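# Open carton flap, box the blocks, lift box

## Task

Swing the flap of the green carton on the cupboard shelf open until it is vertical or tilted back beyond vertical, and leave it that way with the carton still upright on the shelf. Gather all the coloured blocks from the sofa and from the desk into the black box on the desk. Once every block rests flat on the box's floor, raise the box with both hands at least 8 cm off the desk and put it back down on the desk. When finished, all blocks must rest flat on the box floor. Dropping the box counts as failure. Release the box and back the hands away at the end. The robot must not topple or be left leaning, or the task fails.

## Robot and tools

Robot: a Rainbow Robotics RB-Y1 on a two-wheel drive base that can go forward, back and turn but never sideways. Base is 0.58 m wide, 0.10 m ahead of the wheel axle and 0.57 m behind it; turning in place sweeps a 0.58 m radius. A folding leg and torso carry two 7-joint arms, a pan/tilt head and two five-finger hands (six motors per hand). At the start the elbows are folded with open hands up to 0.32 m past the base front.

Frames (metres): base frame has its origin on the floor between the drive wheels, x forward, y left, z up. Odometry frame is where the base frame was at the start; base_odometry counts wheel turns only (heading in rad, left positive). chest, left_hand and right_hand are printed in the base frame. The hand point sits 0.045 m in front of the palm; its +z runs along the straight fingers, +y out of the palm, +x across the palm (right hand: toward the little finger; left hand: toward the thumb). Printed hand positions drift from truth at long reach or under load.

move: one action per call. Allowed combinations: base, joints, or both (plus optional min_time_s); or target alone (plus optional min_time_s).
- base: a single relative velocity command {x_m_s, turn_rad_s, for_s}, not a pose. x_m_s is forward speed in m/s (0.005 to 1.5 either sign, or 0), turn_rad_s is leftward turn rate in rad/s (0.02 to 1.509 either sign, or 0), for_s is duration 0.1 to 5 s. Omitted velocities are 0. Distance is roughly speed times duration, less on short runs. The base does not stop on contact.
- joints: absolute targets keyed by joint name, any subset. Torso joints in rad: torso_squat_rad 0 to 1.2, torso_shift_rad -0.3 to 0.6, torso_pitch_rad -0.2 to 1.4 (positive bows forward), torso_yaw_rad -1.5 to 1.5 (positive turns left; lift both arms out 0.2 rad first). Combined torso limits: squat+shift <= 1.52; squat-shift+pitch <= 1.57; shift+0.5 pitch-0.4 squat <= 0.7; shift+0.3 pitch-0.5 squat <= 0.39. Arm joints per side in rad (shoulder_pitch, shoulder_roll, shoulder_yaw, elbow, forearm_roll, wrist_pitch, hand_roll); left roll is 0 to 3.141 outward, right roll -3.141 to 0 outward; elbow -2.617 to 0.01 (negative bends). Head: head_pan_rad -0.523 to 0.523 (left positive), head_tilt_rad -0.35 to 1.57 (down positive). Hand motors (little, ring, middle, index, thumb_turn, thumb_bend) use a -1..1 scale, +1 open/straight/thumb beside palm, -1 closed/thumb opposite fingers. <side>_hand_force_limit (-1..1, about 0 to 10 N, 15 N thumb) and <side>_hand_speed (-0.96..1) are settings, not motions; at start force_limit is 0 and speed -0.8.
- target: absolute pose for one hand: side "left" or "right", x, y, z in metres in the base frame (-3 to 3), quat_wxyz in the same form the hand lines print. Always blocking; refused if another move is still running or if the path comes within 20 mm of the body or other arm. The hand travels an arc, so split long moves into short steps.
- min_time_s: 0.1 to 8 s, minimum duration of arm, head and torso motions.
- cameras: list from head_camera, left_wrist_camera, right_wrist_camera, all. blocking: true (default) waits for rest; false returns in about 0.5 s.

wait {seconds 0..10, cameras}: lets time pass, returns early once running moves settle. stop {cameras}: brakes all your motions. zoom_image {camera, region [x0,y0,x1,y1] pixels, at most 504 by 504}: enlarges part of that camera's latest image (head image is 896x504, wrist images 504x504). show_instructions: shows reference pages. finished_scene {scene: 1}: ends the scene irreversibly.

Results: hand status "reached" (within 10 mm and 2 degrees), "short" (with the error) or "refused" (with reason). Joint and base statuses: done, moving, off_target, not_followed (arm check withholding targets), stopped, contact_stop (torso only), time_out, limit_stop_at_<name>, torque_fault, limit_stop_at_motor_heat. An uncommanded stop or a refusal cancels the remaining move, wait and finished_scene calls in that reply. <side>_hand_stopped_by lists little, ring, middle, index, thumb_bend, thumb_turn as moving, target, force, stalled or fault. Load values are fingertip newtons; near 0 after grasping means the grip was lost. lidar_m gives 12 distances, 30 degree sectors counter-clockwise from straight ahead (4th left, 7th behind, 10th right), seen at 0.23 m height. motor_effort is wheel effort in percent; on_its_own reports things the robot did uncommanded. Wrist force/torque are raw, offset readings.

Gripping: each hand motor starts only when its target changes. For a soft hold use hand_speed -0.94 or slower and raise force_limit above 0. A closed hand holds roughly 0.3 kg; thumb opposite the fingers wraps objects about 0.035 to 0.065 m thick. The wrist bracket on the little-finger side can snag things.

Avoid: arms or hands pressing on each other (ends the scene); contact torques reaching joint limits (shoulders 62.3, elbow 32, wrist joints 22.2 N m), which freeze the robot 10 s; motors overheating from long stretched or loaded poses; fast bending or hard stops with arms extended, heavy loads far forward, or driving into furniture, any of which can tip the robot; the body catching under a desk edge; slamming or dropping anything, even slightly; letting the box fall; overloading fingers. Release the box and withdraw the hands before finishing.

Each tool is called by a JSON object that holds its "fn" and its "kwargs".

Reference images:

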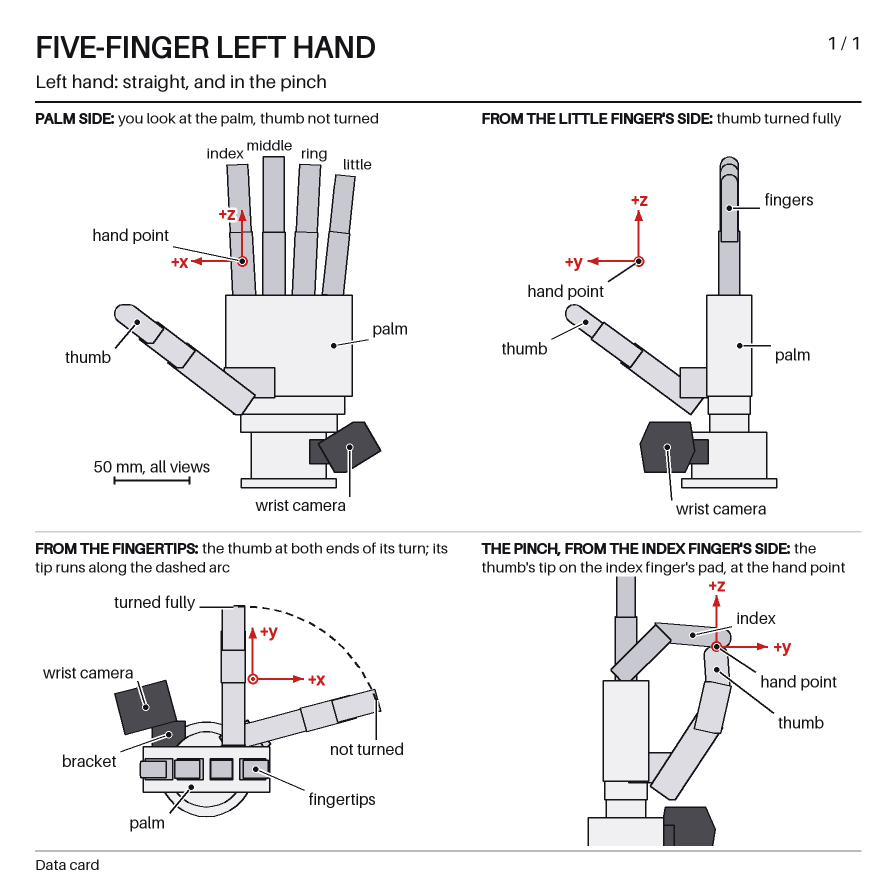

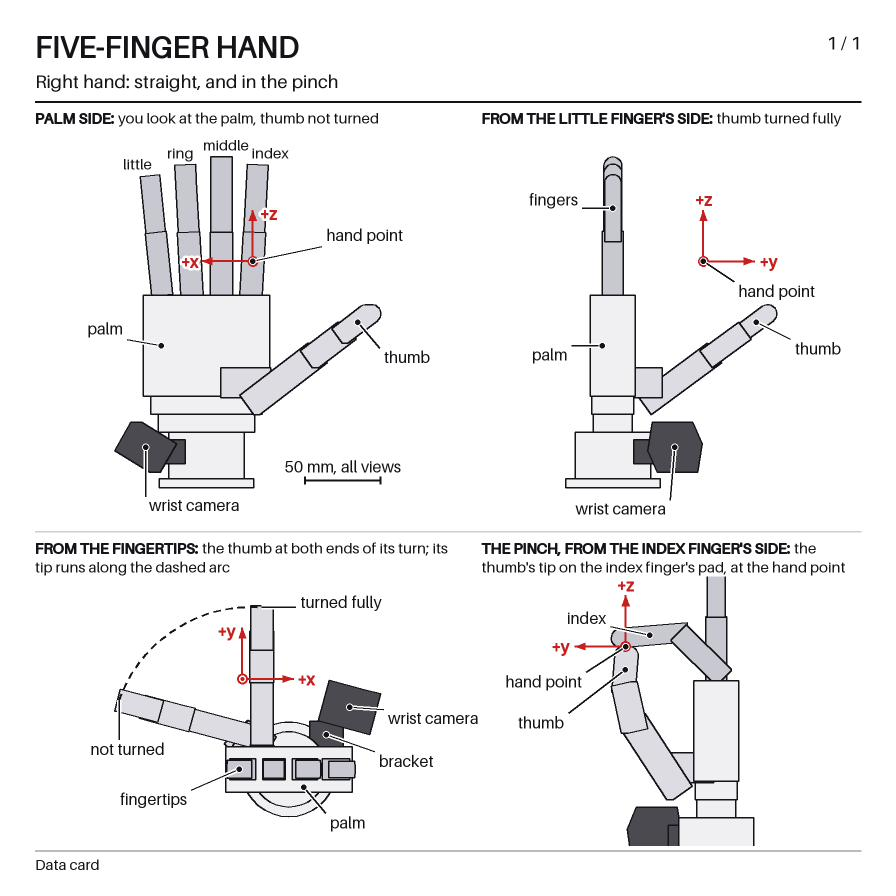

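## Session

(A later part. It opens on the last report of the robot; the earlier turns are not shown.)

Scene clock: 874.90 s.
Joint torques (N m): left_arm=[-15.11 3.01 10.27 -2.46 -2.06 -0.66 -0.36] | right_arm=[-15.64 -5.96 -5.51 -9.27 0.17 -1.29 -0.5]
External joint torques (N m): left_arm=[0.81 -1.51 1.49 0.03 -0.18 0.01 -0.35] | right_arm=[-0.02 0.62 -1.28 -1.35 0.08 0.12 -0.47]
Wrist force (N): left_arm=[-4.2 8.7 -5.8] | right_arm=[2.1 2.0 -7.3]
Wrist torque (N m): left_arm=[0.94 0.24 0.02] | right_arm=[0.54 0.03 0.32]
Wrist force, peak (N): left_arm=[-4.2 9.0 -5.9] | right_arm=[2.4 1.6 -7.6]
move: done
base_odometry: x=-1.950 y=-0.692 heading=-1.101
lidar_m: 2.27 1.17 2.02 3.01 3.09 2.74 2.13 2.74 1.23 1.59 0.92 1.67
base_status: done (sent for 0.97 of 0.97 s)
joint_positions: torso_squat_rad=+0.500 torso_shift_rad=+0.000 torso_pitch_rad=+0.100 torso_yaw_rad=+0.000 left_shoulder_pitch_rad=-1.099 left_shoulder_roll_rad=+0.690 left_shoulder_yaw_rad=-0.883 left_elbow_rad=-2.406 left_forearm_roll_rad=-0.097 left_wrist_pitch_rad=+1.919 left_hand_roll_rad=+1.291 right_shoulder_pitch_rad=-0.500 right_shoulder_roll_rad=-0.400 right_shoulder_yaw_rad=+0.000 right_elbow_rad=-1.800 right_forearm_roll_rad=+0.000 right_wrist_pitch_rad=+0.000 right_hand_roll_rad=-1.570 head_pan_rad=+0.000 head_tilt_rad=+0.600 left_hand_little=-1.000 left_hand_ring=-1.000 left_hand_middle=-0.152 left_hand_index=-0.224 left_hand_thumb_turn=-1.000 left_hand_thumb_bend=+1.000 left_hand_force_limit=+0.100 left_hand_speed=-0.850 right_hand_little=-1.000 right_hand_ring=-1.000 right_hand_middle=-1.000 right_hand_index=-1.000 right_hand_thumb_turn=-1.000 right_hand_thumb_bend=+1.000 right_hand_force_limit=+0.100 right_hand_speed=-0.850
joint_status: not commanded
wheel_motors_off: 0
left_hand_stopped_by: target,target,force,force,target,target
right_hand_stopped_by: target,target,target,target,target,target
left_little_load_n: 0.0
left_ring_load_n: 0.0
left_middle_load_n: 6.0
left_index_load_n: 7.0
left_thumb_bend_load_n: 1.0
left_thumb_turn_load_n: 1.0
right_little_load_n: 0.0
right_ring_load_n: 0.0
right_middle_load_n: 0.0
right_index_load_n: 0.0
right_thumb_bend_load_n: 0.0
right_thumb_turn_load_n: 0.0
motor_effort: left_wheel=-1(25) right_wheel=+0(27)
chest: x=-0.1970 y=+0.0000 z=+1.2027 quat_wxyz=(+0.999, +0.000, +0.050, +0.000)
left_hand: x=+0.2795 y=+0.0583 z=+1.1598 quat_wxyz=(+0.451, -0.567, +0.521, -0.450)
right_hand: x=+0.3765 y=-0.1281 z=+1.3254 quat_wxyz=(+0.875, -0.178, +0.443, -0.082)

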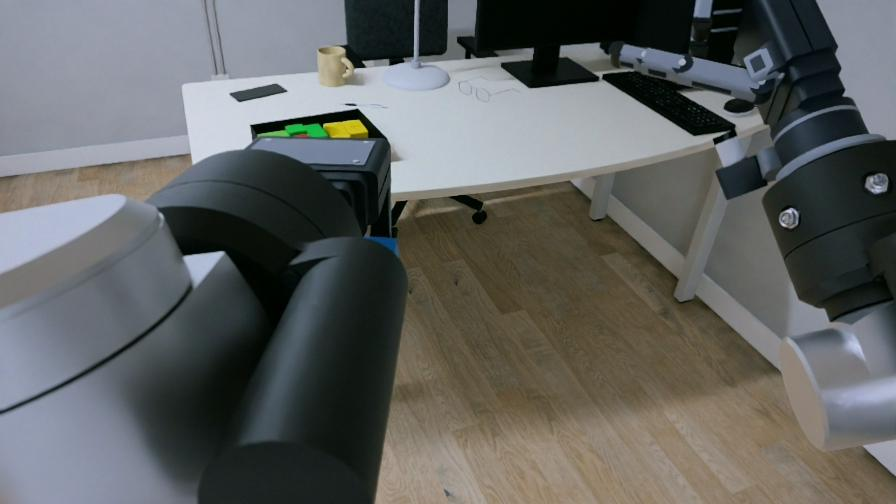

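{"fn": "move", "kwargs": {"base": {"x_m_s": 0.3, "for_s": 1.87}}}

{"fn": "move", "kwargs": {"base": {"turn_rad_s": 0.4, "for_s": 1.07}, "cameras": ["head_camera"]}}

Scene clock: 878.37 s.
Joint torques (N m): left_arm=[-15.1 3.16 10.02 -2.21 -1.98 -0.69 -0.29] | right_arm=[-15.88 -5.75 -5.35 -9.32 0.12 -1.36 -0.49]
External joint torques (N m): left_arm=[0.82 -1.36 1.24 0.28 -0.11 -0.02 -0.28] | right_arm=[-0.26 0.83 -1.12 -1.39 0.03 0.05 -0.46]
Wrist force (N): left_arm=[-4.1 8.9 -5.8] | right_arm=[2.0 2.1 -7.2]
Wrist torque (N m): left_arm=[0.97 0.22 0.01] | right_arm=[0.55 0.05 0.31]
Wrist force, peak (N): left_arm=[-4.4 9.0 -6.1] | right_arm=[2.1 2.4 -7.5]
move: done
base_odometry: x=-1.696 y=-1.191 heading=-1.101
lidar_m: 1.73 0.71 0.70 2.94 3.32 3.40 2.70 3.36 0.91 0.88 1.32 1.38
base_status: done (sent for 1.87 of 1.87 s)
joint_positions: torso_squat_rad=+0.500 torso_shift_rad=+0.000 torso_pitch_rad=+0.100 torso_yaw_rad=+0.000 left_shoulder_pitch_rad=-1.099 left_shoulder_roll_rad=+0.690 left_shoulder_yaw_rad=-0.883 left_elbow_rad=-2.406 left_forearm_roll_rad=-0.097 left_wrist_pitch_rad=+1.919 left_hand_roll_rad=+1.291 right_shoulder_pitch_rad=-0.500 right_shoulder_roll_rad=-0.400 right_shoulder_yaw_rad=+0.000 right_elbow_rad=-1.800 right_forearm_roll_rad=+0.000 right_wrist_pitch_rad=+0.000 right_hand_roll_rad=-1.570 head_pan_rad=+0.000 head_tilt_rad=+0.600 left_hand_little=-1.000 left_hand_ring=-1.000 left_hand_middle=-0.152 left_hand_index=-0.224 left_hand_thumb_turn=-1.000 left_hand_thumb_bend=+1.000 left_hand_force_limit=+0.100 left_hand_speed=-0.850 right_hand_little=-1.000 right_hand_ring=-1.000 right_hand_middle=-1.000 right_hand_index=-1.000 right_hand_thumb_turn=-1.000 right_hand_thumb_bend=+1.000 right_hand_force_limit=+0.100 right_hand_speed=-0.850
joint_status: not commanded
wheel_motors_off: 0
left_hand_stopped_by: target,target,force,force,target,target
right_hand_stopped_by: target,target,target,target,target,target
left_little_load_n: 0.0
left_ring_load_n: 0.0
left_middle_load_n: 5.5
left_index_load_n: 6.5
left_thumb_bend_load_n: 1.0
left_thumb_turn_load_n: 1.0
right_little_load_n: 0.0
right_ring_load_n: 0.0
right_middle_load_n: 0.0
right_index_load_n: 0.0
right_thumb_bend_load_n: 0.0
right_thumb_turn_load_n: 0.0
motor_effort: left_wheel=+3(27) right_wheel=-2(30)
chest: x=-0.1970 y=+0.0000 z=+1.2027 quat_wxyz=(+0.999, +0.000, +0.050, +0.000)
left_hand: x=+0.2796 y=+0.0583 z=+1.1597 quat_wxyz=(+0.451, -0.567, +0.521, -0.450)
right_hand: x=+0.3765 y=-0.1281 z=+1.3253 quat_wxyz=(+0.875, -0.178, +0.443, -0.082)
pictures: none

Scene clock: 880.60 s.
Joint torques (N m): left_arm=[-15.04 2.91 9.82 -2.24 -2.04 -0.65 -0.29] | right_arm=[-15.91 -5.94 -5.57 -9.36 0.11 -1.33 -0.48]
External joint torques (N m): left_arm=[0.88 -1.6 1.05 0.25 -0.16 0.02 -0.28] | right_arm=[-0.29 0.64 -1.34 -1.44 0.02 0.08 -0.45]
Wrist force (N): left_arm=[-4.0 8.7 -5.9] | right_arm=[2.3 1.9 -7.0]
Wrist torque (N m): left_arm=[0.95 0.20 0.04] | right_arm=[0.52 0.01 0.33]
Wrist force, peak (N): left_arm=[-4.3 9.1 -5.8] | right_arm=[2.1 2.2 -7.4]
move: done
base_odometry: x=-1.696 y=-1.191 heading=-0.674
lidar_m: 1.25 0.70 2.78 3.33 3.44 2.70 2.71 1.48 0.87 1.32 1.37 1.72
base_status: done (sent for 1.07 of 1.07 s)
joint_positions: torso_squat_rad=+0.500 torso_shift_rad=+0.000 torso_pitch_rad=+0.100 torso_yaw_rad=+0.000 left_shoulder_pitch_rad=-1.099 left_shoulder_roll_rad=+0.690 left_shoulder_yaw_rad=-0.883 left_elbow_rad=-2.406 left_forearm_roll_rad=-0.097 left_wrist_pitch_rad=+1.919 left_hand_roll_rad=+1.291 right_shoulder_pitch_rad=-0.500 right_shoulder_roll_rad=-0.400 right_shoulder_yaw_rad=+0.000 right_elbow_rad=-1.800 right_forearm_roll_rad=+0.000 right_wrist_pitch_rad=+0.000 right_hand_roll_rad=-1.570 head_pan_rad=+0.000 head_tilt_rad=+0.600 left_hand_little=-1.000 left_hand_ring=-1.000 left_hand_middle=-0.152 left_hand_index=-0.224 left_hand_thumb_turn=-1.000 left_hand_thumb_bend=+1.000 left_hand_force_limit=+0.100 left_hand_speed=-0.850 right_hand_little=-1.000 right_hand_ring=-1.000 right_hand_middle=-1.000 right_hand_index=-1.000 right_hand_thumb_turn=-1.000 right_hand_thumb_bend=+1.000 right_hand_force_limit=+0.100 right_hand_speed=-0.850
joint_status: not commanded
wheel_motors_off: 0
left_hand_stopped_by: target,target,force,force,target,target
right_hand_stopped_by: target,target,target,target,target,target
left_little_load_n: 0.0
left_ring_load_n: 0.5
left_middle_load_n: 5.5
left_index_load_n: 6.5
left_thumb_bend_load_n: 0.5
left_thumb_turn_load_n: 1.0
right_little_load_n: 0.0
right_ring_load_n: 0.0
right_middle_load_n: 0.0
right_index_load_n: 0.0
right_thumb_bend_load_n: 0.0
right_thumb_turn_load_n: 0.0
motor_effort: left_wheel=+3(25) right_wheel=+8(27)
chest: x=-0.1971 y=+0.0000 z=+1.2027 quat_wxyz=(+0.999, +0.000, +0.050, +0.000)
left_hand: x=+0.2795 y=+0.0583 z=+1.1598 quat_wxyz=(+0.451, -0.567, +0.521, -0.450)
right_hand: x=+0.3764 y=-0.1281 z=+1.3254 quat_wxyz=(+0.875, -0.178, +0.443, -0.082)

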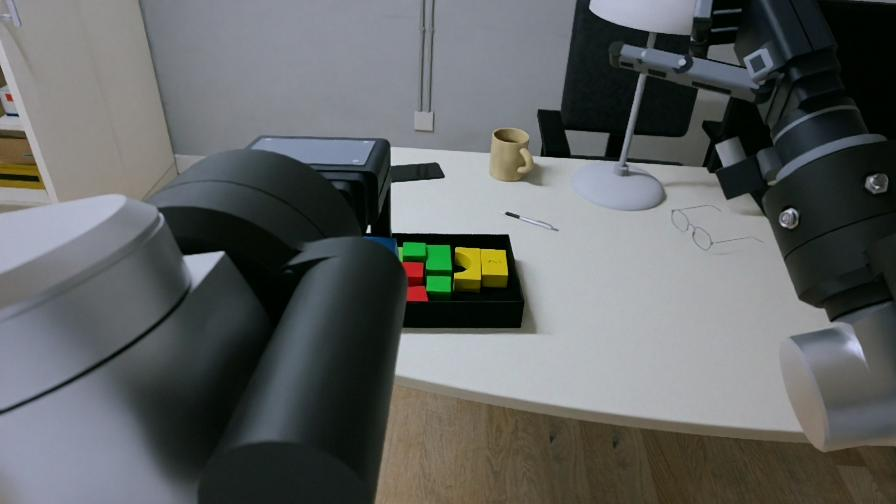

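{"fn": "move", "kwargs": {"joints": {"torso_squat_rad": 0.7, "torso_shift_rad": 0.05, "torso_pitch_rad": 0.45}, "min_time_s": 2.5}}

{"fn": "move", "kwargs": {"target": {"side": "left", "x": 0.40, "y": 0.10, "z": 0.97, "quat_wxyz": [0.276, -0.6515, 0.6515, -0.276]}, "min_time_s": 2.0, "cameras": ["left_wrist_camera", "head_camera"]}}

Scene clock: 883.87 s.
Joint torques (N m): left_arm=[-12.57 1.95 8.68 -5.09 -1.77 -0.72 -0.28] | right_arm=[-11.18 -5.5 -5.12 -10.51 0.11 -1.54 -0.48]
External joint torques (N m): left_arm=[1.19 -1.54 1.24 0.14 -0.16 -0.13 -0.27] | right_arm=[-0.13 0.65 -1.09 -1.4 -0.01 0.19 -0.44]
Wrist force (N): left_arm=[-4.1 8.0 -3.7] | right_arm=[2.7 2.2 -5.2]
Wrist torque (N m): left_arm=[0.80 0.30 0.05] | right_arm=[0.47 -0.07 0.31]
Wrist force, peak (N): left_arm=[-4.2 9.0 -5.8] | right_arm=[2.1 2.2 -7.5]
move: done
base_odometry: x=-1.696 y=-1.191 heading=-0.674
lidar_m: 1.25 0.70 2.79 3.33 3.45 2.71 2.72 1.48 0.88 1.31 1.37 1.73
base_status: not commanded
joint_positions: torso_squat_rad=+0.700 torso_shift_rad=+0.050 torso_pitch_rad=+0.450 torso_yaw_rad=+0.000 left_shoulder_pitch_rad=-1.099 left_shoulder_roll_rad=+0.690 left_shoulder_yaw_rad=-0.883 left_elbow_rad=-2.406 left_forearm_roll_rad=-0.097 left_wrist_pitch_rad=+1.919 left_hand_roll_rad=+1.291 right_shoulder_pitch_rad=-0.500 right_shoulder_roll_rad=-0.400 right_shoulder_yaw_rad=+0.000 right_elbow_rad=-1.800 right_forearm_roll_rad=+0.000 right_wrist_pitch_rad=+0.000 right_hand_roll_rad=-1.570 head_pan_rad=+0.000 head_tilt_rad=+0.600 left_hand_little=-1.000 left_hand_ring=-1.000 left_hand_middle=-0.152 left_hand_index=-0.224 left_hand_thumb_turn=-1.000 left_hand_thumb_bend=+1.000 left_hand_force_limit=+0.100 left_hand_speed=-0.850 right_hand_little=-1.000 right_hand_ring=-1.000 right_hand_middle=-1.000 right_hand_index=-1.000 right_hand_thumb_turn=-1.000 right_hand_thumb_bend=+1.000 right_hand_force_limit=+0.100 right_hand_speed=-0.850
joint_status: all done
wheel_motors_off: 0
left_hand_stopped_by: target,target,force,force,target,target
right_hand_stopped_by: target,target,target,target,target,target
left_little_load_n: 0.0
left_ring_load_n: 0.0
left_middle_load_n: 6.0
left_index_load_n: 6.5
left_thumb_bend_load_n: 1.0
left_thumb_turn_load_n: 0.5
right_little_load_n: 0.0
right_ring_load_n: 0.0
right_middle_load_n: 0.0
right_index_load_n: 0.0
right_thumb_bend_load_n: 0.0
right_thumb_turn_load_n: 0.0
motor_effort: left_wheel=+4(4) right_wheel=+9(9)
chest: x=-0.0666 y=+0.0000 z=+1.0938 quat_wxyz=(+0.975, +0.000, +0.223, +0.000)
left_hand: x=+0.3664 y=+0.0584 z=+0.8901 quat_wxyz=(+0.354, -0.637, +0.592, -0.344)
right_hand: x=+0.5142 y=-0.1281 z=+1.0125 quat_wxyz=(+0.784, -0.190, +0.589, -0.050)
pictures: none

Scene clock: 886.20 s.
Joint torques (N m): left_arm=[-16.66 5.64 10.24 -1.42 -1.08 -0.9 -0.26] | right_arm=[-11.13 -5.36 -5.19 -10.53 0.11 -1.59 -0.45]
External joint torques (N m): left_arm=[0.27 -1.15 1.68 0.89 0.14 -0.14 -0.25] | right_arm=[-0.09 0.79 -1.16 -1.42 -0.01 0.13 -0.41]
Wrist force (N): left_arm=[-3.8 7.0 -2.4] | right_arm=[2.8 2.3 -5.6]
Wrist torque (N m): left_arm=[0.69 0.32 0.08] | right_arm=[0.53 -0.10 0.32]
Wrist force, peak (N): left_arm=[-3.9 8.3 -3.9] | right_arm=[2.8 2.2 -5.7]
move: done
base_odometry: x=-1.696 y=-1.191 heading=-0.674
lidar_m: 1.25 0.70 2.79 3.33 3.46 2.69 2.71 1.49 0.89 1.31 1.37 1.72
base_status: not commanded
joint_positions: torso_squat_rad=+0.700 torso_shift_rad=+0.050 torso_pitch_rad=+0.450 torso_yaw_rad=+0.000 left_shoulder_pitch_rad=-1.325 left_shoulder_roll_rad=+0.842 left_shoulder_yaw_rad=-0.459 left_elbow_rad=-2.226 left_forearm_roll_rad=+0.600 left_wrist_pitch_rad=+1.919 left_hand_roll_rad=+1.080 right_shoulder_pitch_rad=-0.500 right_shoulder_roll_rad=-0.400 right_shoulder_yaw_rad=+0.000 right_elbow_rad=-1.800 right_forearm_roll_rad=+0.000 right_wrist_pitch_rad=+0.000 right_hand_roll_rad=-1.570 head_pan_rad=+0.000 head_tilt_rad=+0.600 left_hand_little=-1.000 left_hand_ring=-1.000 left_hand_middle=-0.152 left_hand_index=-0.224 left_hand_thumb_turn=-1.000 left_hand_thumb_bend=+1.000 left_hand_force_limit=+0.100 left_hand_speed=-0.850 right_hand_little=-1.000 right_hand_ring=-1.000 right_hand_middle=-1.000 right_hand_index=-1.000 right_hand_thumb_turn=-1.000 right_hand_thumb_bend=+1.000 right_hand_force_limit=+0.100 right_hand_speed=-0.850
joint_status: all done
wheel_motors_off: 0
left_hand_stopped_by: target,target,force,force,target,target
right_hand_stopped_by: target,target,target,target,target,target
left_little_load_n: 0.0
left_ring_load_n: 0.0
left_middle_load_n: 5.5
left_index_load_n: 7.0
left_thumb_bend_load_n: 1.0
left_thumb_turn_load_n: 0.5
right_little_load_n: 0.0
right_ring_load_n: 0.0
right_middle_load_n: 0.0
right_index_load_n: 0.0
right_thumb_bend_load_n: 0.0
right_thumb_turn_load_n: -0.5
motor_effort: left_wheel=+3(4) right_wheel=+9(9)
chest: x=-0.0666 y=+0.0000 z=+1.0938 quat_wxyz=(+0.975, +0.000, +0.223, +0.000)
left_hand: x=+0.4000 y=+0.1003 z=+0.9699 quat_wxyz=(+0.276, -0.651, +0.651, -0.277)
left_hand_status: reached (checked arc that bows 19 mm and turns the hand up to 14 deg, planned for 2.0 s): 0 mm and 0.1 deg off.
right_hand: x=+0.5142 y=-0.1281 z=+1.0125 quat_wxyz=(+0.784, -0.190, +0.589, -0.050)
pictures: head_camera, left_wrist_camera

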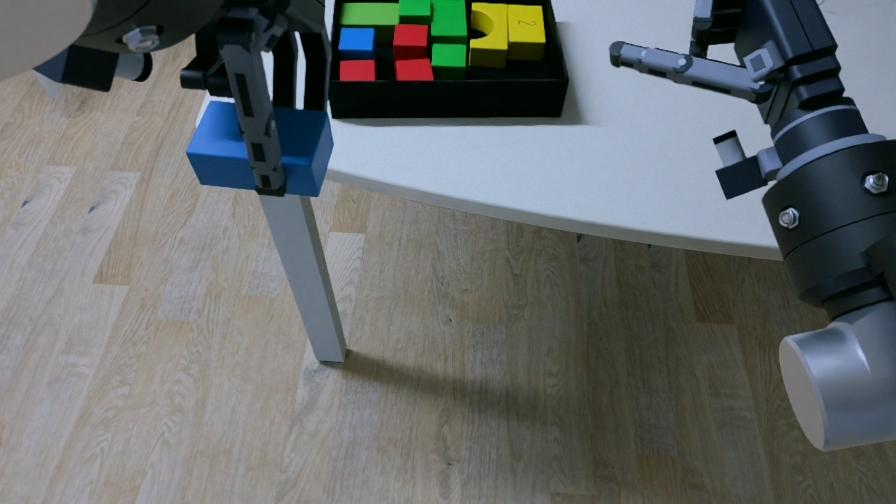

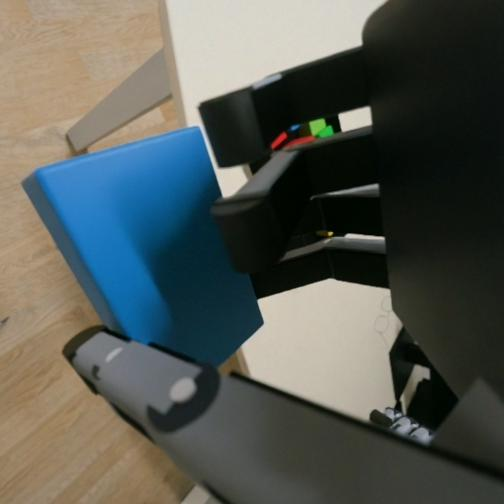

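{"fn": "zoom_image", "kwargs": {"camera": "head_camera", "region": [160, 0, 600, 240]}}

Scaled by 1.145 from the camera's image (finer frame: 1280x720).

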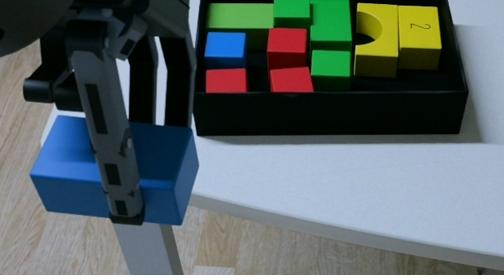

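{"fn": "zoom_image", "kwargs": {"camera": "left_wrist_camera", "region": [0, 100, 300, 400]}}

{"fn": "zoom_image", "kwargs": {"camera": "head_camera", "region": [170, 80, 350, 220]}}

Scaled by 1.680 from the camera's image (finer frame: 720x720).

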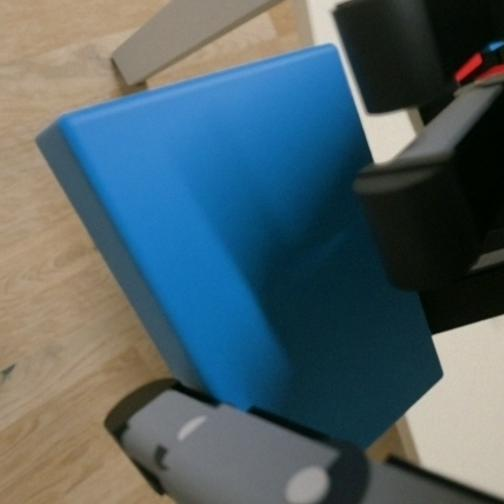

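Scaled by 2.800 from the camera's image (finer frame: 1280x720).

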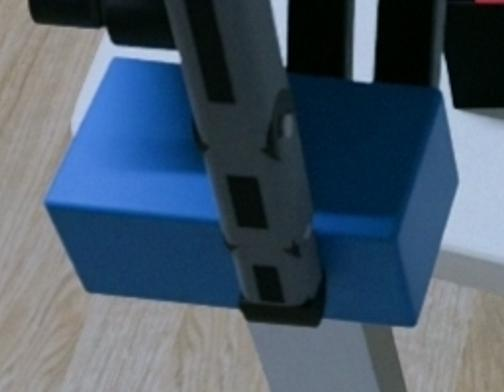

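{"fn": "wait", "kwargs": {"seconds": 0.1, "cameras": ["head_camera", "left_wrist_camera"]}}

Scene clock: 895.20 s.
Joint torques (N m): left_arm=[-16.74 5.74 9.9 -1.55 -1.03 -0.93 -0.32] | right_arm=[-11.19 -5.43 -5.24 -10.51 0.19 -1.53 -0.58]
External joint torques (N m): left_arm=[0.18 -1.06 1.35 0.76 0.18 -0.16 -0.31] | right_arm=[-0.14 0.73 -1.22 -1.4 0.08 0.2 -0.54]
Wrist force (N): left_arm=[-3.7 6.9 -2.6] | right_arm=[2.8 2.0 -5.1]
Wrist torque (N m): left_arm=[0.67 0.29 0.10] | right_arm=[0.45 -0.10 0.33]
Wrist force, peak (N): left_arm=[-3.8 7.2 -2.6] | right_arm=[3.1 2.0 -5.6]
base_odometry: x=-1.696 y=-1.191 heading=-0.674
lidar_m: 1.25 0.69 2.78 3.33 3.46 2.71 2.70 1.49 0.88 1.32 1.38 1.71
base_status: not commanded
joint_positions: torso_squat_rad=+0.700 torso_shift_rad=+0.050 torso_pitch_rad=+0.450 torso_yaw_rad=+0.000 left_shoulder_pitch_rad=-1.325 left_shoulder_roll_rad=+0.842 left_shoulder_yaw_rad=-0.459 left_elbow_rad=-2.226 left_forearm_roll_rad=+0.600 left_wrist_pitch_rad=+1.919 left_hand_roll_rad=+1.080 right_shoulder_pitch_rad=-0.500 right_shoulder_roll_rad=-0.400 right_shoulder_yaw_rad=+0.000 right_elbow_rad=-1.800 right_forearm_roll_rad=+0.000 right_wrist_pitch_rad=+0.000 right_hand_roll_rad=-1.570 head_pan_rad=+0.000 head_tilt_rad=+0.600 left_hand_little=-1.000 left_hand_ring=-1.000 left_hand_middle=-0.152 left_hand_index=-0.224 left_hand_thumb_turn=-1.000 left_hand_thumb_bend=+1.000 left_hand_force_limit=+0.100 left_hand_speed=-0.850 right_hand_little=-1.000 right_hand_ring=-1.000 right_hand_middle=-1.000 right_hand_index=-1.000 right_hand_thumb_turn=-1.000 right_hand_thumb_bend=+1.000 right_hand_force_limit=+0.100 right_hand_speed=-0.850
joint_status: all done
wheel_motors_off: 0
left_hand_stopped_by: target,target,force,force,target,target
right_hand_stopped_by: target,target,target,target,target,target
left_little_load_n: 0.0
left_ring_load_n: 0.0
left_middle_load_n: 5.5
left_index_load_n: 6.5
left_thumb_bend_load_n: 1.0
left_thumb_turn_load_n: 1.0
right_little_load_n: 0.0
right_ring_load_n: 0.0
right_middle_load_n: 0.0
right_index_load_n: 0.0
right_thumb_bend_load_n: 0.0
right_thumb_turn_load_n: 0.0
motor_effort: left_wheel=+3(4) right_wheel=+9(9)
chest: x=-0.0666 y=+0.0000 z=+1.0938 quat_wxyz=(+0.975, +0.000, +0.223, +0.000)
left_hand: x=+0.4000 y=+0.1003 z=+0.9699 quat_wxyz=(+0.276, -0.651, +0.651, -0.277)
left_hand_status: reached (checked arc that bows 19 mm and turns the hand up to 14 deg, planned for 2.0 s): 0 mm and 0.1 deg off.
right_hand: x=+0.5142 y=-0.1281 z=+1.0125 quat_wxyz=(+0.784, -0.190, +0.589, -0.050)
wait: 0.10 s; at rest from the start

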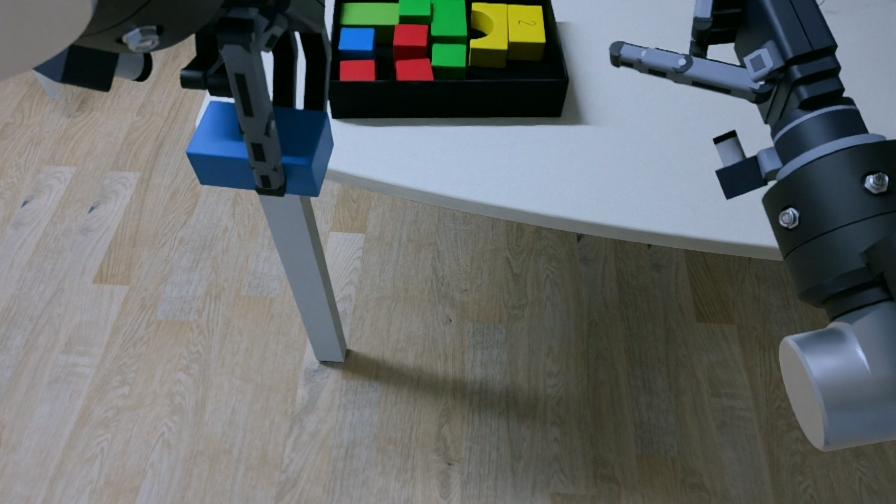

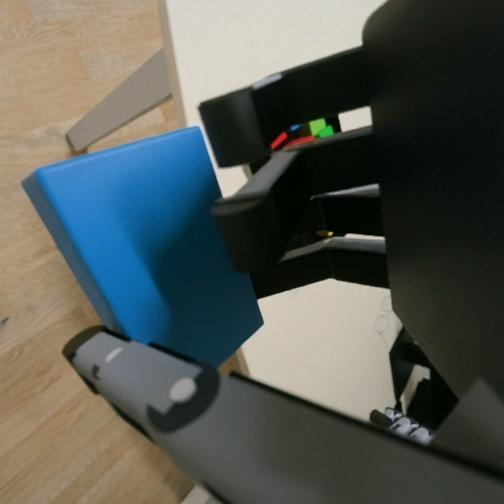

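{"fn": "move", "kwargs": {"base": {"x_m_s": 0.2, "for_s": 1.35}, "cameras": ["head_camera", "left_wrist_camera"]}}

Scene clock: 900.53 s.
Joint torques (N m): left_arm=[-16.05 5.56 10.26 -2.02 -1.2 -0.79 -0.33] | right_arm=[-11.12 -5.4 -5.3 -10.53 0.09 -1.56 -0.5]
External joint torques (N m): left_arm=[0.88 -1.23 1.7 0.3 0.02 -0.02 -0.33] | right_arm=[-0.08 0.75 -1.27 -1.42 -0.02 0.17 -0.46]
Wrist force (N): left_arm=[-3.9 6.9 -2.5] | right_arm=[2.8 2.1 -5.3]
Wrist torque (N m): left_arm=[0.68 0.32 0.10] | right_arm=[0.48 -0.09 0.32]
Wrist force, peak (N): left_arm=[-3.9 7.4 -2.8] | right_arm=[3.1 2.4 -5.6]
move: done
base_odometry: x=-1.483 y=-1.362 heading=-0.674
lidar_m: 0.99 0.44 1.52 3.31 3.45 2.99 2.96 1.08 1.38 1.32 1.27 1.46
base_status: done (sent for 1.37 of 1.37 s)
joint_positions: torso_squat_rad=+0.700 torso_shift_rad=+0.050 torso_pitch_rad=+0.450 torso_yaw_rad=+0.000 left_shoulder_pitch_rad=-1.326 left_shoulder_roll_rad=+0.842 left_shoulder_yaw_rad=-0.459 left_elbow_rad=-2.226 left_forearm_roll_rad=+0.600 left_wrist_pitch_rad=+1.919 left_hand_roll_rad=+1.080 right_shoulder_pitch_rad=-0.500 right_shoulder_roll_rad=-0.400 right_shoulder_yaw_rad=+0.000 right_elbow_rad=-1.800 right_forearm_roll_rad=+0.000 right_wrist_pitch_rad=+0.000 right_hand_roll_rad=-1.570 head_pan_rad=+0.000 head_tilt_rad=+0.600 left_hand_little=-1.000 left_hand_ring=-1.000 left_hand_middle=-0.152 left_hand_index=-0.224 left_hand_thumb_turn=-1.000 left_hand_thumb_bend=+1.000 left_hand_force_limit=+0.100 left_hand_speed=-0.850 right_hand_little=-1.000 right_hand_ring=-1.000 right_hand_middle=-1.000 right_hand_index=-1.000 right_hand_thumb_turn=-1.000 right_hand_thumb_bend=+1.000 right_hand_force_limit=+0.100 right_hand_speed=-0.850
joint_status: not commanded
wheel_motors_off: 0
left_hand_stopped_by: target,target,force,force,target,target
right_hand_stopped_by: target,target,target,target,target,target
left_little_load_n: 0.0
left_ring_load_n: 0.0
left_middle_load_n: 6.0
left_index_load_n: 6.5
left_thumb_bend_load_n: 0.5
left_thumb_turn_load_n: 0.5
right_little_load_n: 0.0
right_ring_load_n: 0.0
right_middle_load_n: 0.0
right_index_load_n: 0.0
right_thumb_bend_load_n: 0.0
right_thumb_turn_load_n: 0.0
motor_effort: left_wheel=-1(22) right_wheel=-1(30)
chest: x=-0.0666 y=+0.0000 z=+1.0938 quat_wxyz=(+0.975, +0.000, +0.223, +0.000)
left_hand: x=+0.4000 y=+0.1003 z=+0.9699 quat_wxyz=(+0.276, -0.651, +0.651, -0.277)
right_hand: x=+0.5142 y=-0.1281 z=+1.0124 quat_wxyz=(+0.784, -0.190, +0.589, -0.050)

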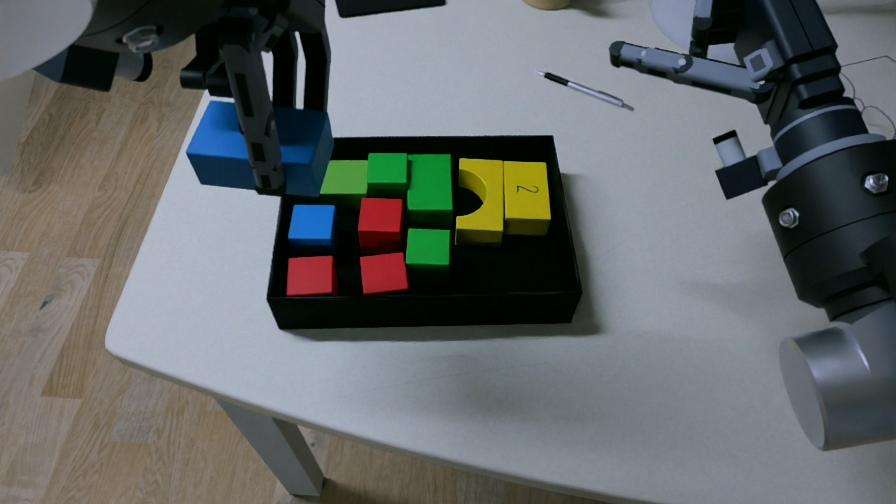

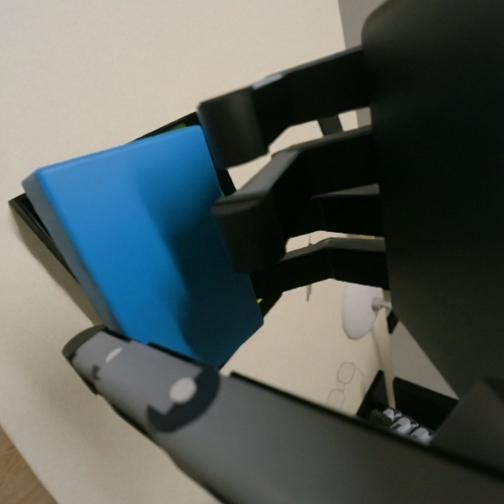

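{"fn": "zoom_image", "kwargs": {"camera": "head_camera", "region": [380, 130, 600, 340]}}

Scaled by 2.291 from the camera's image (finer frame: 1280x720).

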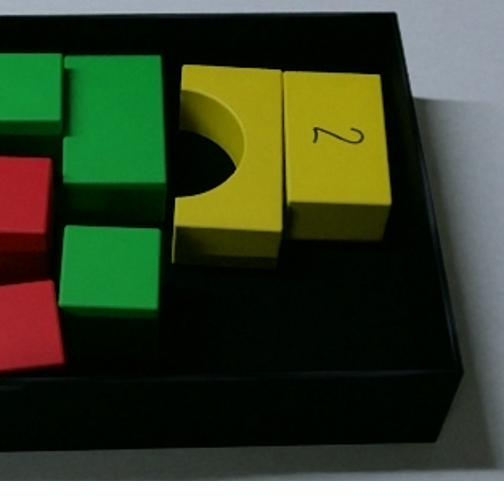

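{"fn": "move", "kwargs": {"target": {"side": "right", "x": 0.42, "y": -0.36, "z": 0.98, "quat_wxyz": [0.3045, -0.638, 0.638, -0.3045]}, "min_time_s": 2.5}}

{"fn": "move", "kwargs": {"target": {"side": "left", "x": 0.455, "y": -0.03, "z": 0.91, "quat_wxyz": [0.276, -0.6515, 0.6515, -0.276]}, "min_time_s": 2.5, "cameras": ["head_camera", "left_wrist_camera"]}}

Scene clock: 906.90 s.
Joint torques (N m): left_arm=[-15.81 5.79 10.05 -2.04 -1.23 -0.92 -0.3] | right_arm=[-7.01 -3.26 -13.06 1.44 0.87 -0.76 -0.27]
External joint torques (N m): left_arm=[1.12 -1.01 1.49 0.27 -0.01 -0.15 -0.29] | right_arm=[1.07 -0.74 -2.88 -0.8 0.03 0.21 -0.28]
Wrist force (N): left_arm=[-3.9 7.0 -2.7] | right_arm=[-2.4 4.4 -0.7]
Wrist torque (N m): left_arm=[0.69 0.31 0.10] | right_arm=[0.40 0.15 0.27]
Wrist force, peak (N): left_arm=[-3.8 7.3 -2.5] | right_arm=[3.1 2.2 -5.5]
move: done
base_odometry: x=-1.483 y=-1.362 heading=-0.674
lidar_m: 0.99 0.44 1.51 3.32 3.46 2.98 2.96 1.08 1.38 1.32 1.27 1.46
base_status: not commanded
joint_positions: torso_squat_rad=+0.700 torso_shift_rad=+0.050 torso_pitch_rad=+0.450 torso_yaw_rad=+0.000 left_shoulder_pitch_rad=-1.326 left_shoulder_roll_rad=+0.842 left_shoulder_yaw_rad=-0.459 left_elbow_rad=-2.226 left_forearm_roll_rad=+0.600 left_wrist_pitch_rad=+1.919 left_hand_roll_rad=+1.080 right_shoulder_pitch_rad=+0.769 right_shoulder_roll_rad=-1.781 right_shoulder_yaw_rad=-1.156 right_elbow_rad=-2.081 right_forearm_roll_rad=-1.128 right_wrist_pitch_rad=+0.679 right_hand_roll_rad=-0.873 head_pan_rad=+0.000 head_tilt_rad=+0.600 left_hand_little=-1.000 left_hand_ring=-1.000 left_hand_middle=-0.152 left_hand_index=-0.224 left_hand_thumb_turn=-1.000 left_hand_thumb_bend=+1.000 left_hand_force_limit=+0.100 left_hand_speed=-0.850 right_hand_little=-1.000 right_hand_ring=-1.000 right_hand_middle=-1.000 right_hand_index=-1.000 right_hand_thumb_turn=-1.000 right_hand_thumb_bend=+1.000 right_hand_force_limit=+0.100 right_hand_speed=-0.850
joint_status: all done
wheel_motors_off: 0
left_hand_stopped_by: target,target,force,force,target,target
right_hand_stopped_by: target,target,target,target,target,target
left_little_load_n: 0.0
left_ring_load_n: 0.0
left_middle_load_n: 6.0
left_index_load_n: 6.5
left_thumb_bend_load_n: 0.5
left_thumb_turn_load_n: 0.5
right_little_load_n: 0.0
right_ring_load_n: 0.0
right_middle_load_n: 0.0
right_index_load_n: 0.0
right_thumb_bend_load_n: 0.0
right_thumb_turn_load_n: 0.0
motor_effort: left_wheel=-1(1) right_wheel=-1(2)
chest: x=-0.0666 y=+0.0000 z=+1.0938 quat_wxyz=(+0.975, +0.000, +0.223, +0.000)
left_hand: x=+0.4000 y=+0.1003 z=+0.9700 quat_wxyz=(+0.276, -0.651, +0.651, -0.277)
right_hand: x=+0.4199 y=-0.3596 z=+0.9803 quat_wxyz=(+0.306, -0.636, +0.638, -0.308)
right_hand_status: reached (checked arc that bows 127 mm and turns the hand up to 83 deg, planned for 2.5 s): 1 mm and 0.4 deg off.
pictures: none

Scene clock: 909.73 s.
Joint torques (N m): left_arm=[-20.28 2.27 7.13 -3.91 -1.48 -1.18 0.25] | right_arm=[-6.93 -3.28 -12.99 1.5 0.95 -0.75 -0.19]
External joint torques (N m): left_arm=[0.54 -1.74 -1.76 0.8 -0.19 -0.47 0.25] | right_arm=[1.16 -0.77 -2.81 -0.74 0.11 0.22 -0.19]
Wrist force (N): left_arm=[-3.9 6.9 -2.5] | right_arm=[-2.3 4.2 -0.6]
Wrist torque (N m): left_arm=[0.65 0.34 0.23] | right_arm=[0.37 0.14 0.25]
Wrist force, peak (N): left_arm=[-4.0 7.4 -2.8] | right_arm=[-2.5 4.8 -0.9]
move: done
base_odometry: x=-1.483 y=-1.362 heading=-0.674
lidar_m: 0.99 0.45 1.52 3.32 3.45 2.97 2.96 1.07 1.38 1.32 1.27 1.47
base_status: not commanded
joint_positions: torso_squat_rad=+0.700 torso_shift_rad=+0.050 torso_pitch_rad=+0.450 torso_yaw_rad=+0.000 left_shoulder_pitch_rad=-1.505 left_shoulder_roll_rad=+0.469 left_shoulder_yaw_rad=-0.747 left_elbow_rad=-1.714 left_forearm_roll_rad=+0.330 left_wrist_pitch_rad=+1.724 left_hand_roll_rad=+1.128 right_shoulder_pitch_rad=+0.769 right_shoulder_roll_rad=-1.781 right_shoulder_yaw_rad=-1.156 right_elbow_rad=-2.081 right_forearm_roll_rad=-1.128 right_wrist_pitch_rad=+0.679 right_hand_roll_rad=-0.873 head_pan_rad=+0.000 head_tilt_rad=+0.600 left_hand_little=-1.000 left_hand_ring=-1.000 left_hand_middle=-0.152 left_hand_index=-0.224 left_hand_thumb_turn=-1.000 left_hand_thumb_bend=+1.000 left_hand_force_limit=+0.100 left_hand_speed=-0.850 right_hand_little=-1.000 right_hand_ring=-1.000 right_hand_middle=-1.000 right_hand_index=-1.000 right_hand_thumb_turn=-1.000 right_hand_thumb_bend=+1.000 right_hand_force_limit=+0.100 right_hand_speed=-0.850
joint_status: all done
wheel_motors_off: 0
left_hand_stopped_by: target,target,force,force,target,target
right_hand_stopped_by: target,target,target,target,target,target
left_little_load_n: 0.0
left_ring_load_n: 0.0
left_middle_load_n: 5.5
left_index_load_n: 6.5
left_thumb_bend_load_n: 1.0
left_thumb_turn_load_n: 1.0
right_little_load_n: 0.0
right_ring_load_n: 0.0
right_middle_load_n: 0.0
right_index_load_n: 0.0
right_thumb_bend_load_n: 0.0
right_thumb_turn_load_n: 0.0
motor_effort: left_wheel=-1(2) right_wheel=-1(1)
chest: x=-0.0666 y=+0.0000 z=+1.0938 quat_wxyz=(+0.975, +0.000, +0.223, +0.000)
left_hand: x=+0.4544 y=-0.0295 z=+0.9103 quat_wxyz=(+0.276, -0.651, +0.651, -0.277)
left_hand_status: reached (checked arc that bows 13 mm and turns the hand up to 4 deg, planned for 2.5 s): 1 mm and 0.1 deg off.
right_hand: x=+0.4199 y=-0.3596 z=+0.9803 quat_wxyz=(+0.306, -0.636, +0.638, -0.308)

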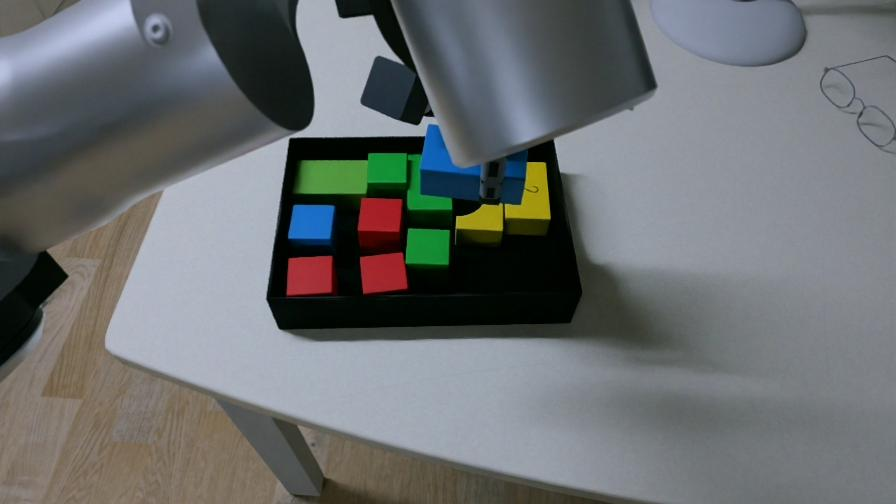

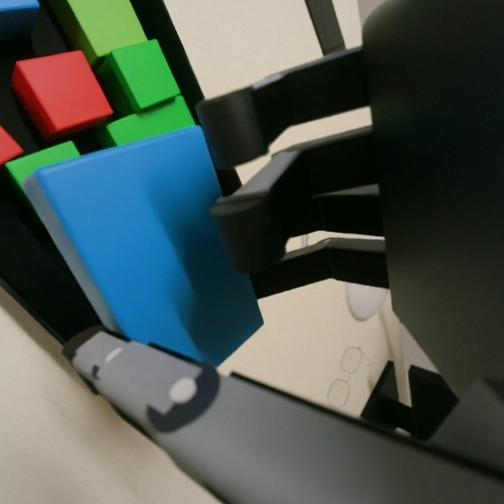

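{"fn": "zoom_image", "kwargs": {"camera": "head_camera", "region": [400, 100, 600, 300]}}

Scaled by 2.520 from the camera's image (finer frame: 1280x720).

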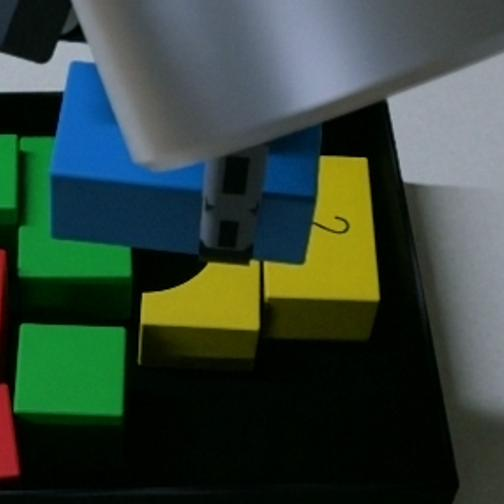

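{"fn": "move", "kwargs": {"target": {"side": "left", "x": 0.466, "y": -0.072, "z": 0.87, "quat_wxyz": [0.28945, -0.68325, 0.61812, -0.26186]}, "min_time_s": 2.5, "cameras": ["head_camera", "left_wrist_camera"]}}

Scene clock: 916.13 s.
Joint torques (N m): left_arm=[-20.94 0.95 6.17 -4.64 -1.55 -1.23 0.25] | right_arm=[-7 -3.37 -13.01 1.51 0.96 -0.82 -0.26]
External joint torques (N m): left_arm=[0.61 -1.95 -1.93 0.75 -0.19 -0.7 0.26] | right_arm=[1.09 -0.85 -2.83 -0.73 0.12 0.15 -0.27]
Wrist force (N): left_arm=[-3.9 7.0 -2.4] | right_arm=[-2.2 4.3 -0.6]
Wrist torque (N m): left_arm=[0.68 0.33 0.25] | right_arm=[0.38 0.12 0.26]
Wrist force, peak (N): left_arm=[-3.9 7.3 -2.7] | right_arm=[-2.8 4.6 -1.0]
move: done
base_odometry: x=-1.483 y=-1.362 heading=-0.674
lidar_m: 0.99 0.44 1.52 3.31 3.46 2.97 2.96 1.08 1.39 1.31 1.28 1.46
base_status: not commanded
joint_positions: torso_squat_rad=+0.700 torso_shift_rad=+0.050 torso_pitch_rad=+0.450 torso_yaw_rad=+0.000 left_shoulder_pitch_rad=-1.554 left_shoulder_roll_rad=+0.290 left_shoulder_yaw_rad=-0.838 left_elbow_rad=-1.437 left_forearm_roll_rad=+0.219 left_wrist_pitch_rad=+1.658 left_hand_roll_rad=+1.249 right_shoulder_pitch_rad=+0.769 right_shoulder_roll_rad=-1.781 right_shoulder_yaw_rad=-1.156 right_elbow_rad=-2.081 right_forearm_roll_rad=-1.128 right_wrist_pitch_rad=+0.679 right_hand_roll_rad=-0.873 head_pan_rad=+0.000 head_tilt_rad=+0.600 left_hand_little=-1.000 left_hand_ring=-1.000 left_hand_middle=-0.152 left_hand_index=-0.224 left_hand_thumb_turn=-1.000 left_hand_thumb_bend=+1.000 left_hand_force_limit=+0.100 left_hand_speed=-0.850 right_hand_little=-1.000 right_hand_ring=-1.000 right_hand_middle=-1.000 right_hand_index=-1.000 right_hand_thumb_turn=-1.000 right_hand_thumb_bend=+1.000 right_hand_force_limit=+0.100 right_hand_speed=-0.850
joint_status: all done
wheel_motors_off: 0
left_hand_stopped_by: target,target,force,force,target,target
right_hand_stopped_by: target,target,target,target,target,target
left_little_load_n: 0.0
left_ring_load_n: 0.0
left_middle_load_n: 5.5
left_index_load_n: 6.5
left_thumb_bend_load_n: 0.5
left_thumb_turn_load_n: 1.0
right_little_load_n: 0.0
right_ring_load_n: 0.5
right_middle_load_n: 0.0
right_index_load_n: 0.0
right_thumb_bend_load_n: 0.0
right_thumb_turn_load_n: 0.0
motor_effort: left_wheel=-1(1) right_wheel=-1(1)
chest: x=-0.0666 y=+0.0000 z=+1.0938 quat_wxyz=(+0.975, +0.000, +0.223, +0.000)
left_hand: x=+0.4660 y=-0.0719 z=+0.8701 quat_wxyz=(+0.289, -0.683, +0.618, -0.262)
left_hand_status: reached (checked arc that bows 8 mm and turns the hand up to 6 deg, planned for 2.5 s): 0 mm and 0.0 deg off.
right_hand: x=+0.4199 y=-0.3596 z=+0.9803 quat_wxyz=(+0.306, -0.636, +0.638, -0.308)

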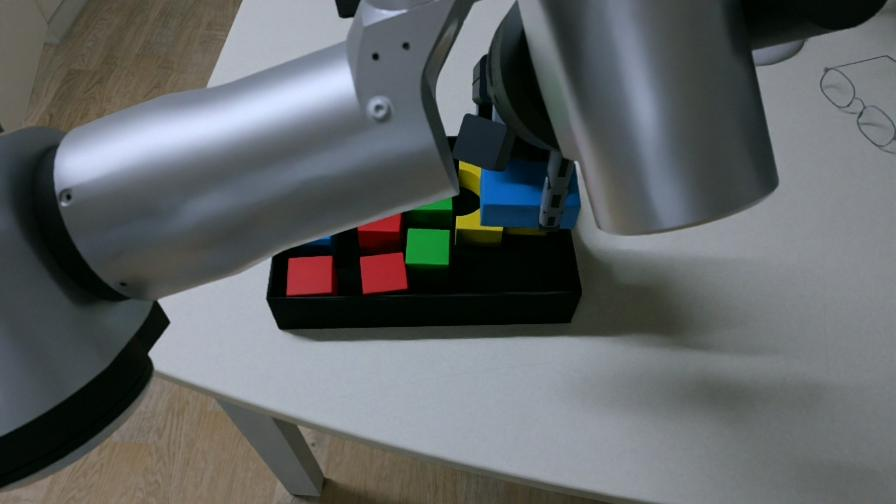

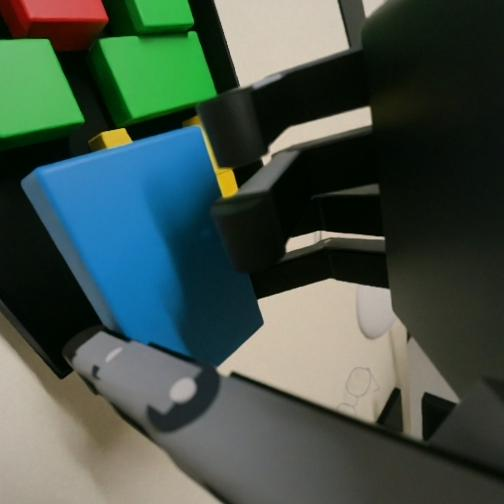

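{"fn": "zoom_image", "kwargs": {"camera": "head_camera", "region": [440, 140, 600, 300]}}

Scaled by 3.150 from the camera's image (finer frame: 1280x720).

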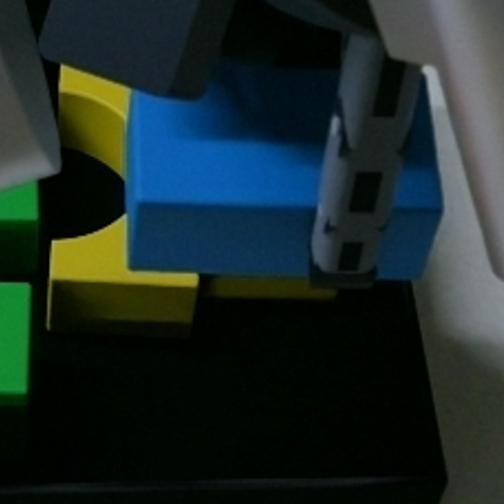

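{"fn": "move", "kwargs": {"target": {"side": "left", "x": 0.4675, "y": -0.072, "z": 0.845, "quat_wxyz": [0.29463, -0.69547, 0.60434, -0.25602]}, "min_time_s": 1.5, "cameras": ["head_camera", "left_wrist_camera"]}}

{"fn": "zoom_image", "kwargs": {"camera": "head_camera", "region": [440, 140, 600, 300]}}

Scene clock: 919.53 s.
Joint torques (N m): left_arm=[-18.4 0.33 5.96 -4.75 -1.71 -1.15 0.23] | right_arm=[-7.03 -3.62 -13.24 1.44 0.89 -0.84 -0.28]
External joint torques (N m): left_arm=[3.08 -2.14 -1.84 0.84 -0.32 -0.69 0.24] | right_arm=[1.06 -1.1 -3.06 -0.8 0.05 0.13 -0.29]
Wrist force (N): left_arm=[-3.9 7.1 -2.5] | right_arm=[-2.3 4.3 -0.8]
Wrist torque (N m): left_arm=[0.70 0.34 0.24] | right_arm=[0.40 0.15 0.23]
Wrist force, peak (N): left_arm=[-3.8 7.3 -2.5] | right_arm=[-2.8 4.6 -0.7]
move: done
base_odometry: x=-1.483 y=-1.362 heading=-0.674
lidar_m: 0.99 0.43 1.52 3.32 3.45 2.99 2.96 1.07 1.38 1.32 1.27 1.46
base_status: not commanded
joint_positions: torso_squat_rad=+0.700 torso_shift_rad=+0.050 torso_pitch_rad=+0.450 torso_yaw_rad=+0.000 left_shoulder_pitch_rad=-1.529 left_shoulder_roll_rad=+0.260 left_shoulder_yaw_rad=-0.870 left_elbow_rad=-1.377 left_forearm_roll_rad=+0.178 left_wrist_pitch_rad=+1.625 left_hand_roll_rad=+1.301 right_shoulder_pitch_rad=+0.769 right_shoulder_roll_rad=-1.781 right_shoulder_yaw_rad=-1.156 right_elbow_rad=-2.081 right_forearm_roll_rad=-1.128 right_wrist_pitch_rad=+0.679 right_hand_roll_rad=-0.873 head_pan_rad=+0.000 head_tilt_rad=+0.600 left_hand_little=-1.000 left_hand_ring=-1.000 left_hand_middle=-0.152 left_hand_index=-0.224 left_hand_thumb_turn=-1.000 left_hand_thumb_bend=+1.000 left_hand_force_limit=+0.100 left_hand_speed=-0.850 right_hand_little=-1.000 right_hand_ring=-1.000 right_hand_middle=-1.000 right_hand_index=-1.000 right_hand_thumb_turn=-1.000 right_hand_thumb_bend=+1.000 right_hand_force_limit=+0.100 right_hand_speed=-0.850
joint_status: all done
wheel_motors_off: 0
left_hand_stopped_by: target,target,force,force,target,target
right_hand_stopped_by: target,target,target,target,target,target
left_little_load_n: 0.0
left_ring_load_n: 0.0
left_middle_load_n: 5.5
left_index_load_n: 6.5
left_thumb_bend_load_n: 0.5
left_thumb_turn_load_n: 1.0
right_little_load_n: 0.0
right_ring_load_n: 0.0
right_middle_load_n: 0.0
right_index_load_n: 0.0
right_thumb_bend_load_n: 0.0
right_thumb_turn_load_n: 0.0
motor_effort: left_wheel=-1(1) right_wheel=-1(2)
chest: x=-0.0666 y=+0.0000 z=+1.0938 quat_wxyz=(+0.975, +0.000, +0.223, +0.000)
left_hand: x=+0.4676 y=-0.0720 z=+0.8454 quat_wxyz=(+0.294, -0.695, +0.604, -0.256)
left_hand_status: reached (checked arc that bows 2 mm and turns the hand up to 2 deg, planned for 1.5 s): 0 mm and 0.0 deg off.
right_hand: x=+0.4199 y=-0.3596 z=+0.9803 quat_wxyz=(+0.306, -0.636, +0.638, -0.308)

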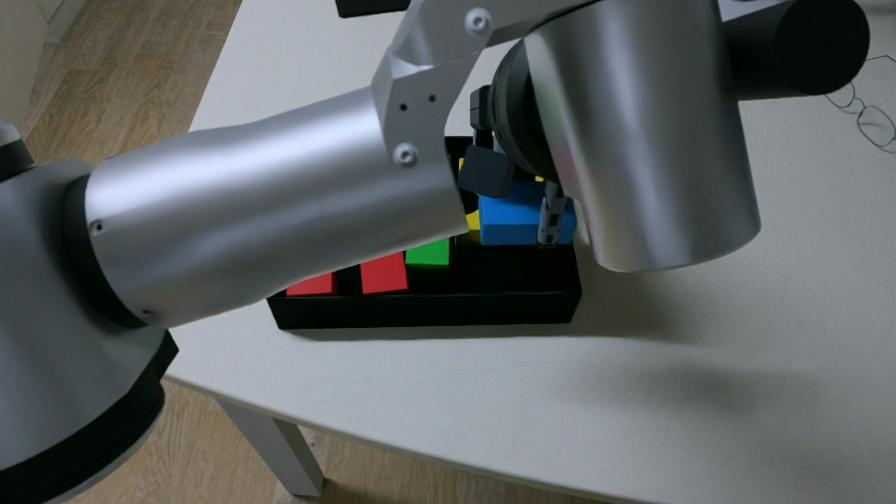

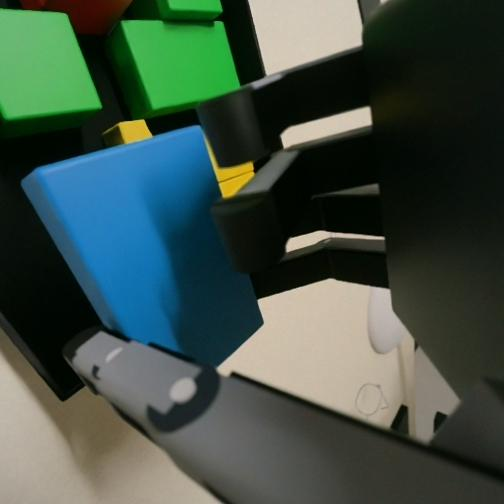

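Scaled by 3.150 from the camera's image (finer frame: 1280x720).

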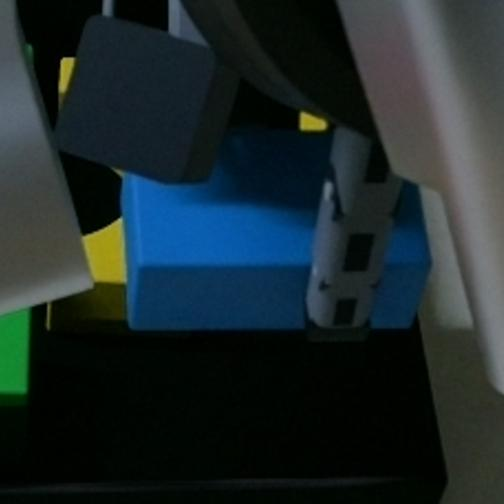

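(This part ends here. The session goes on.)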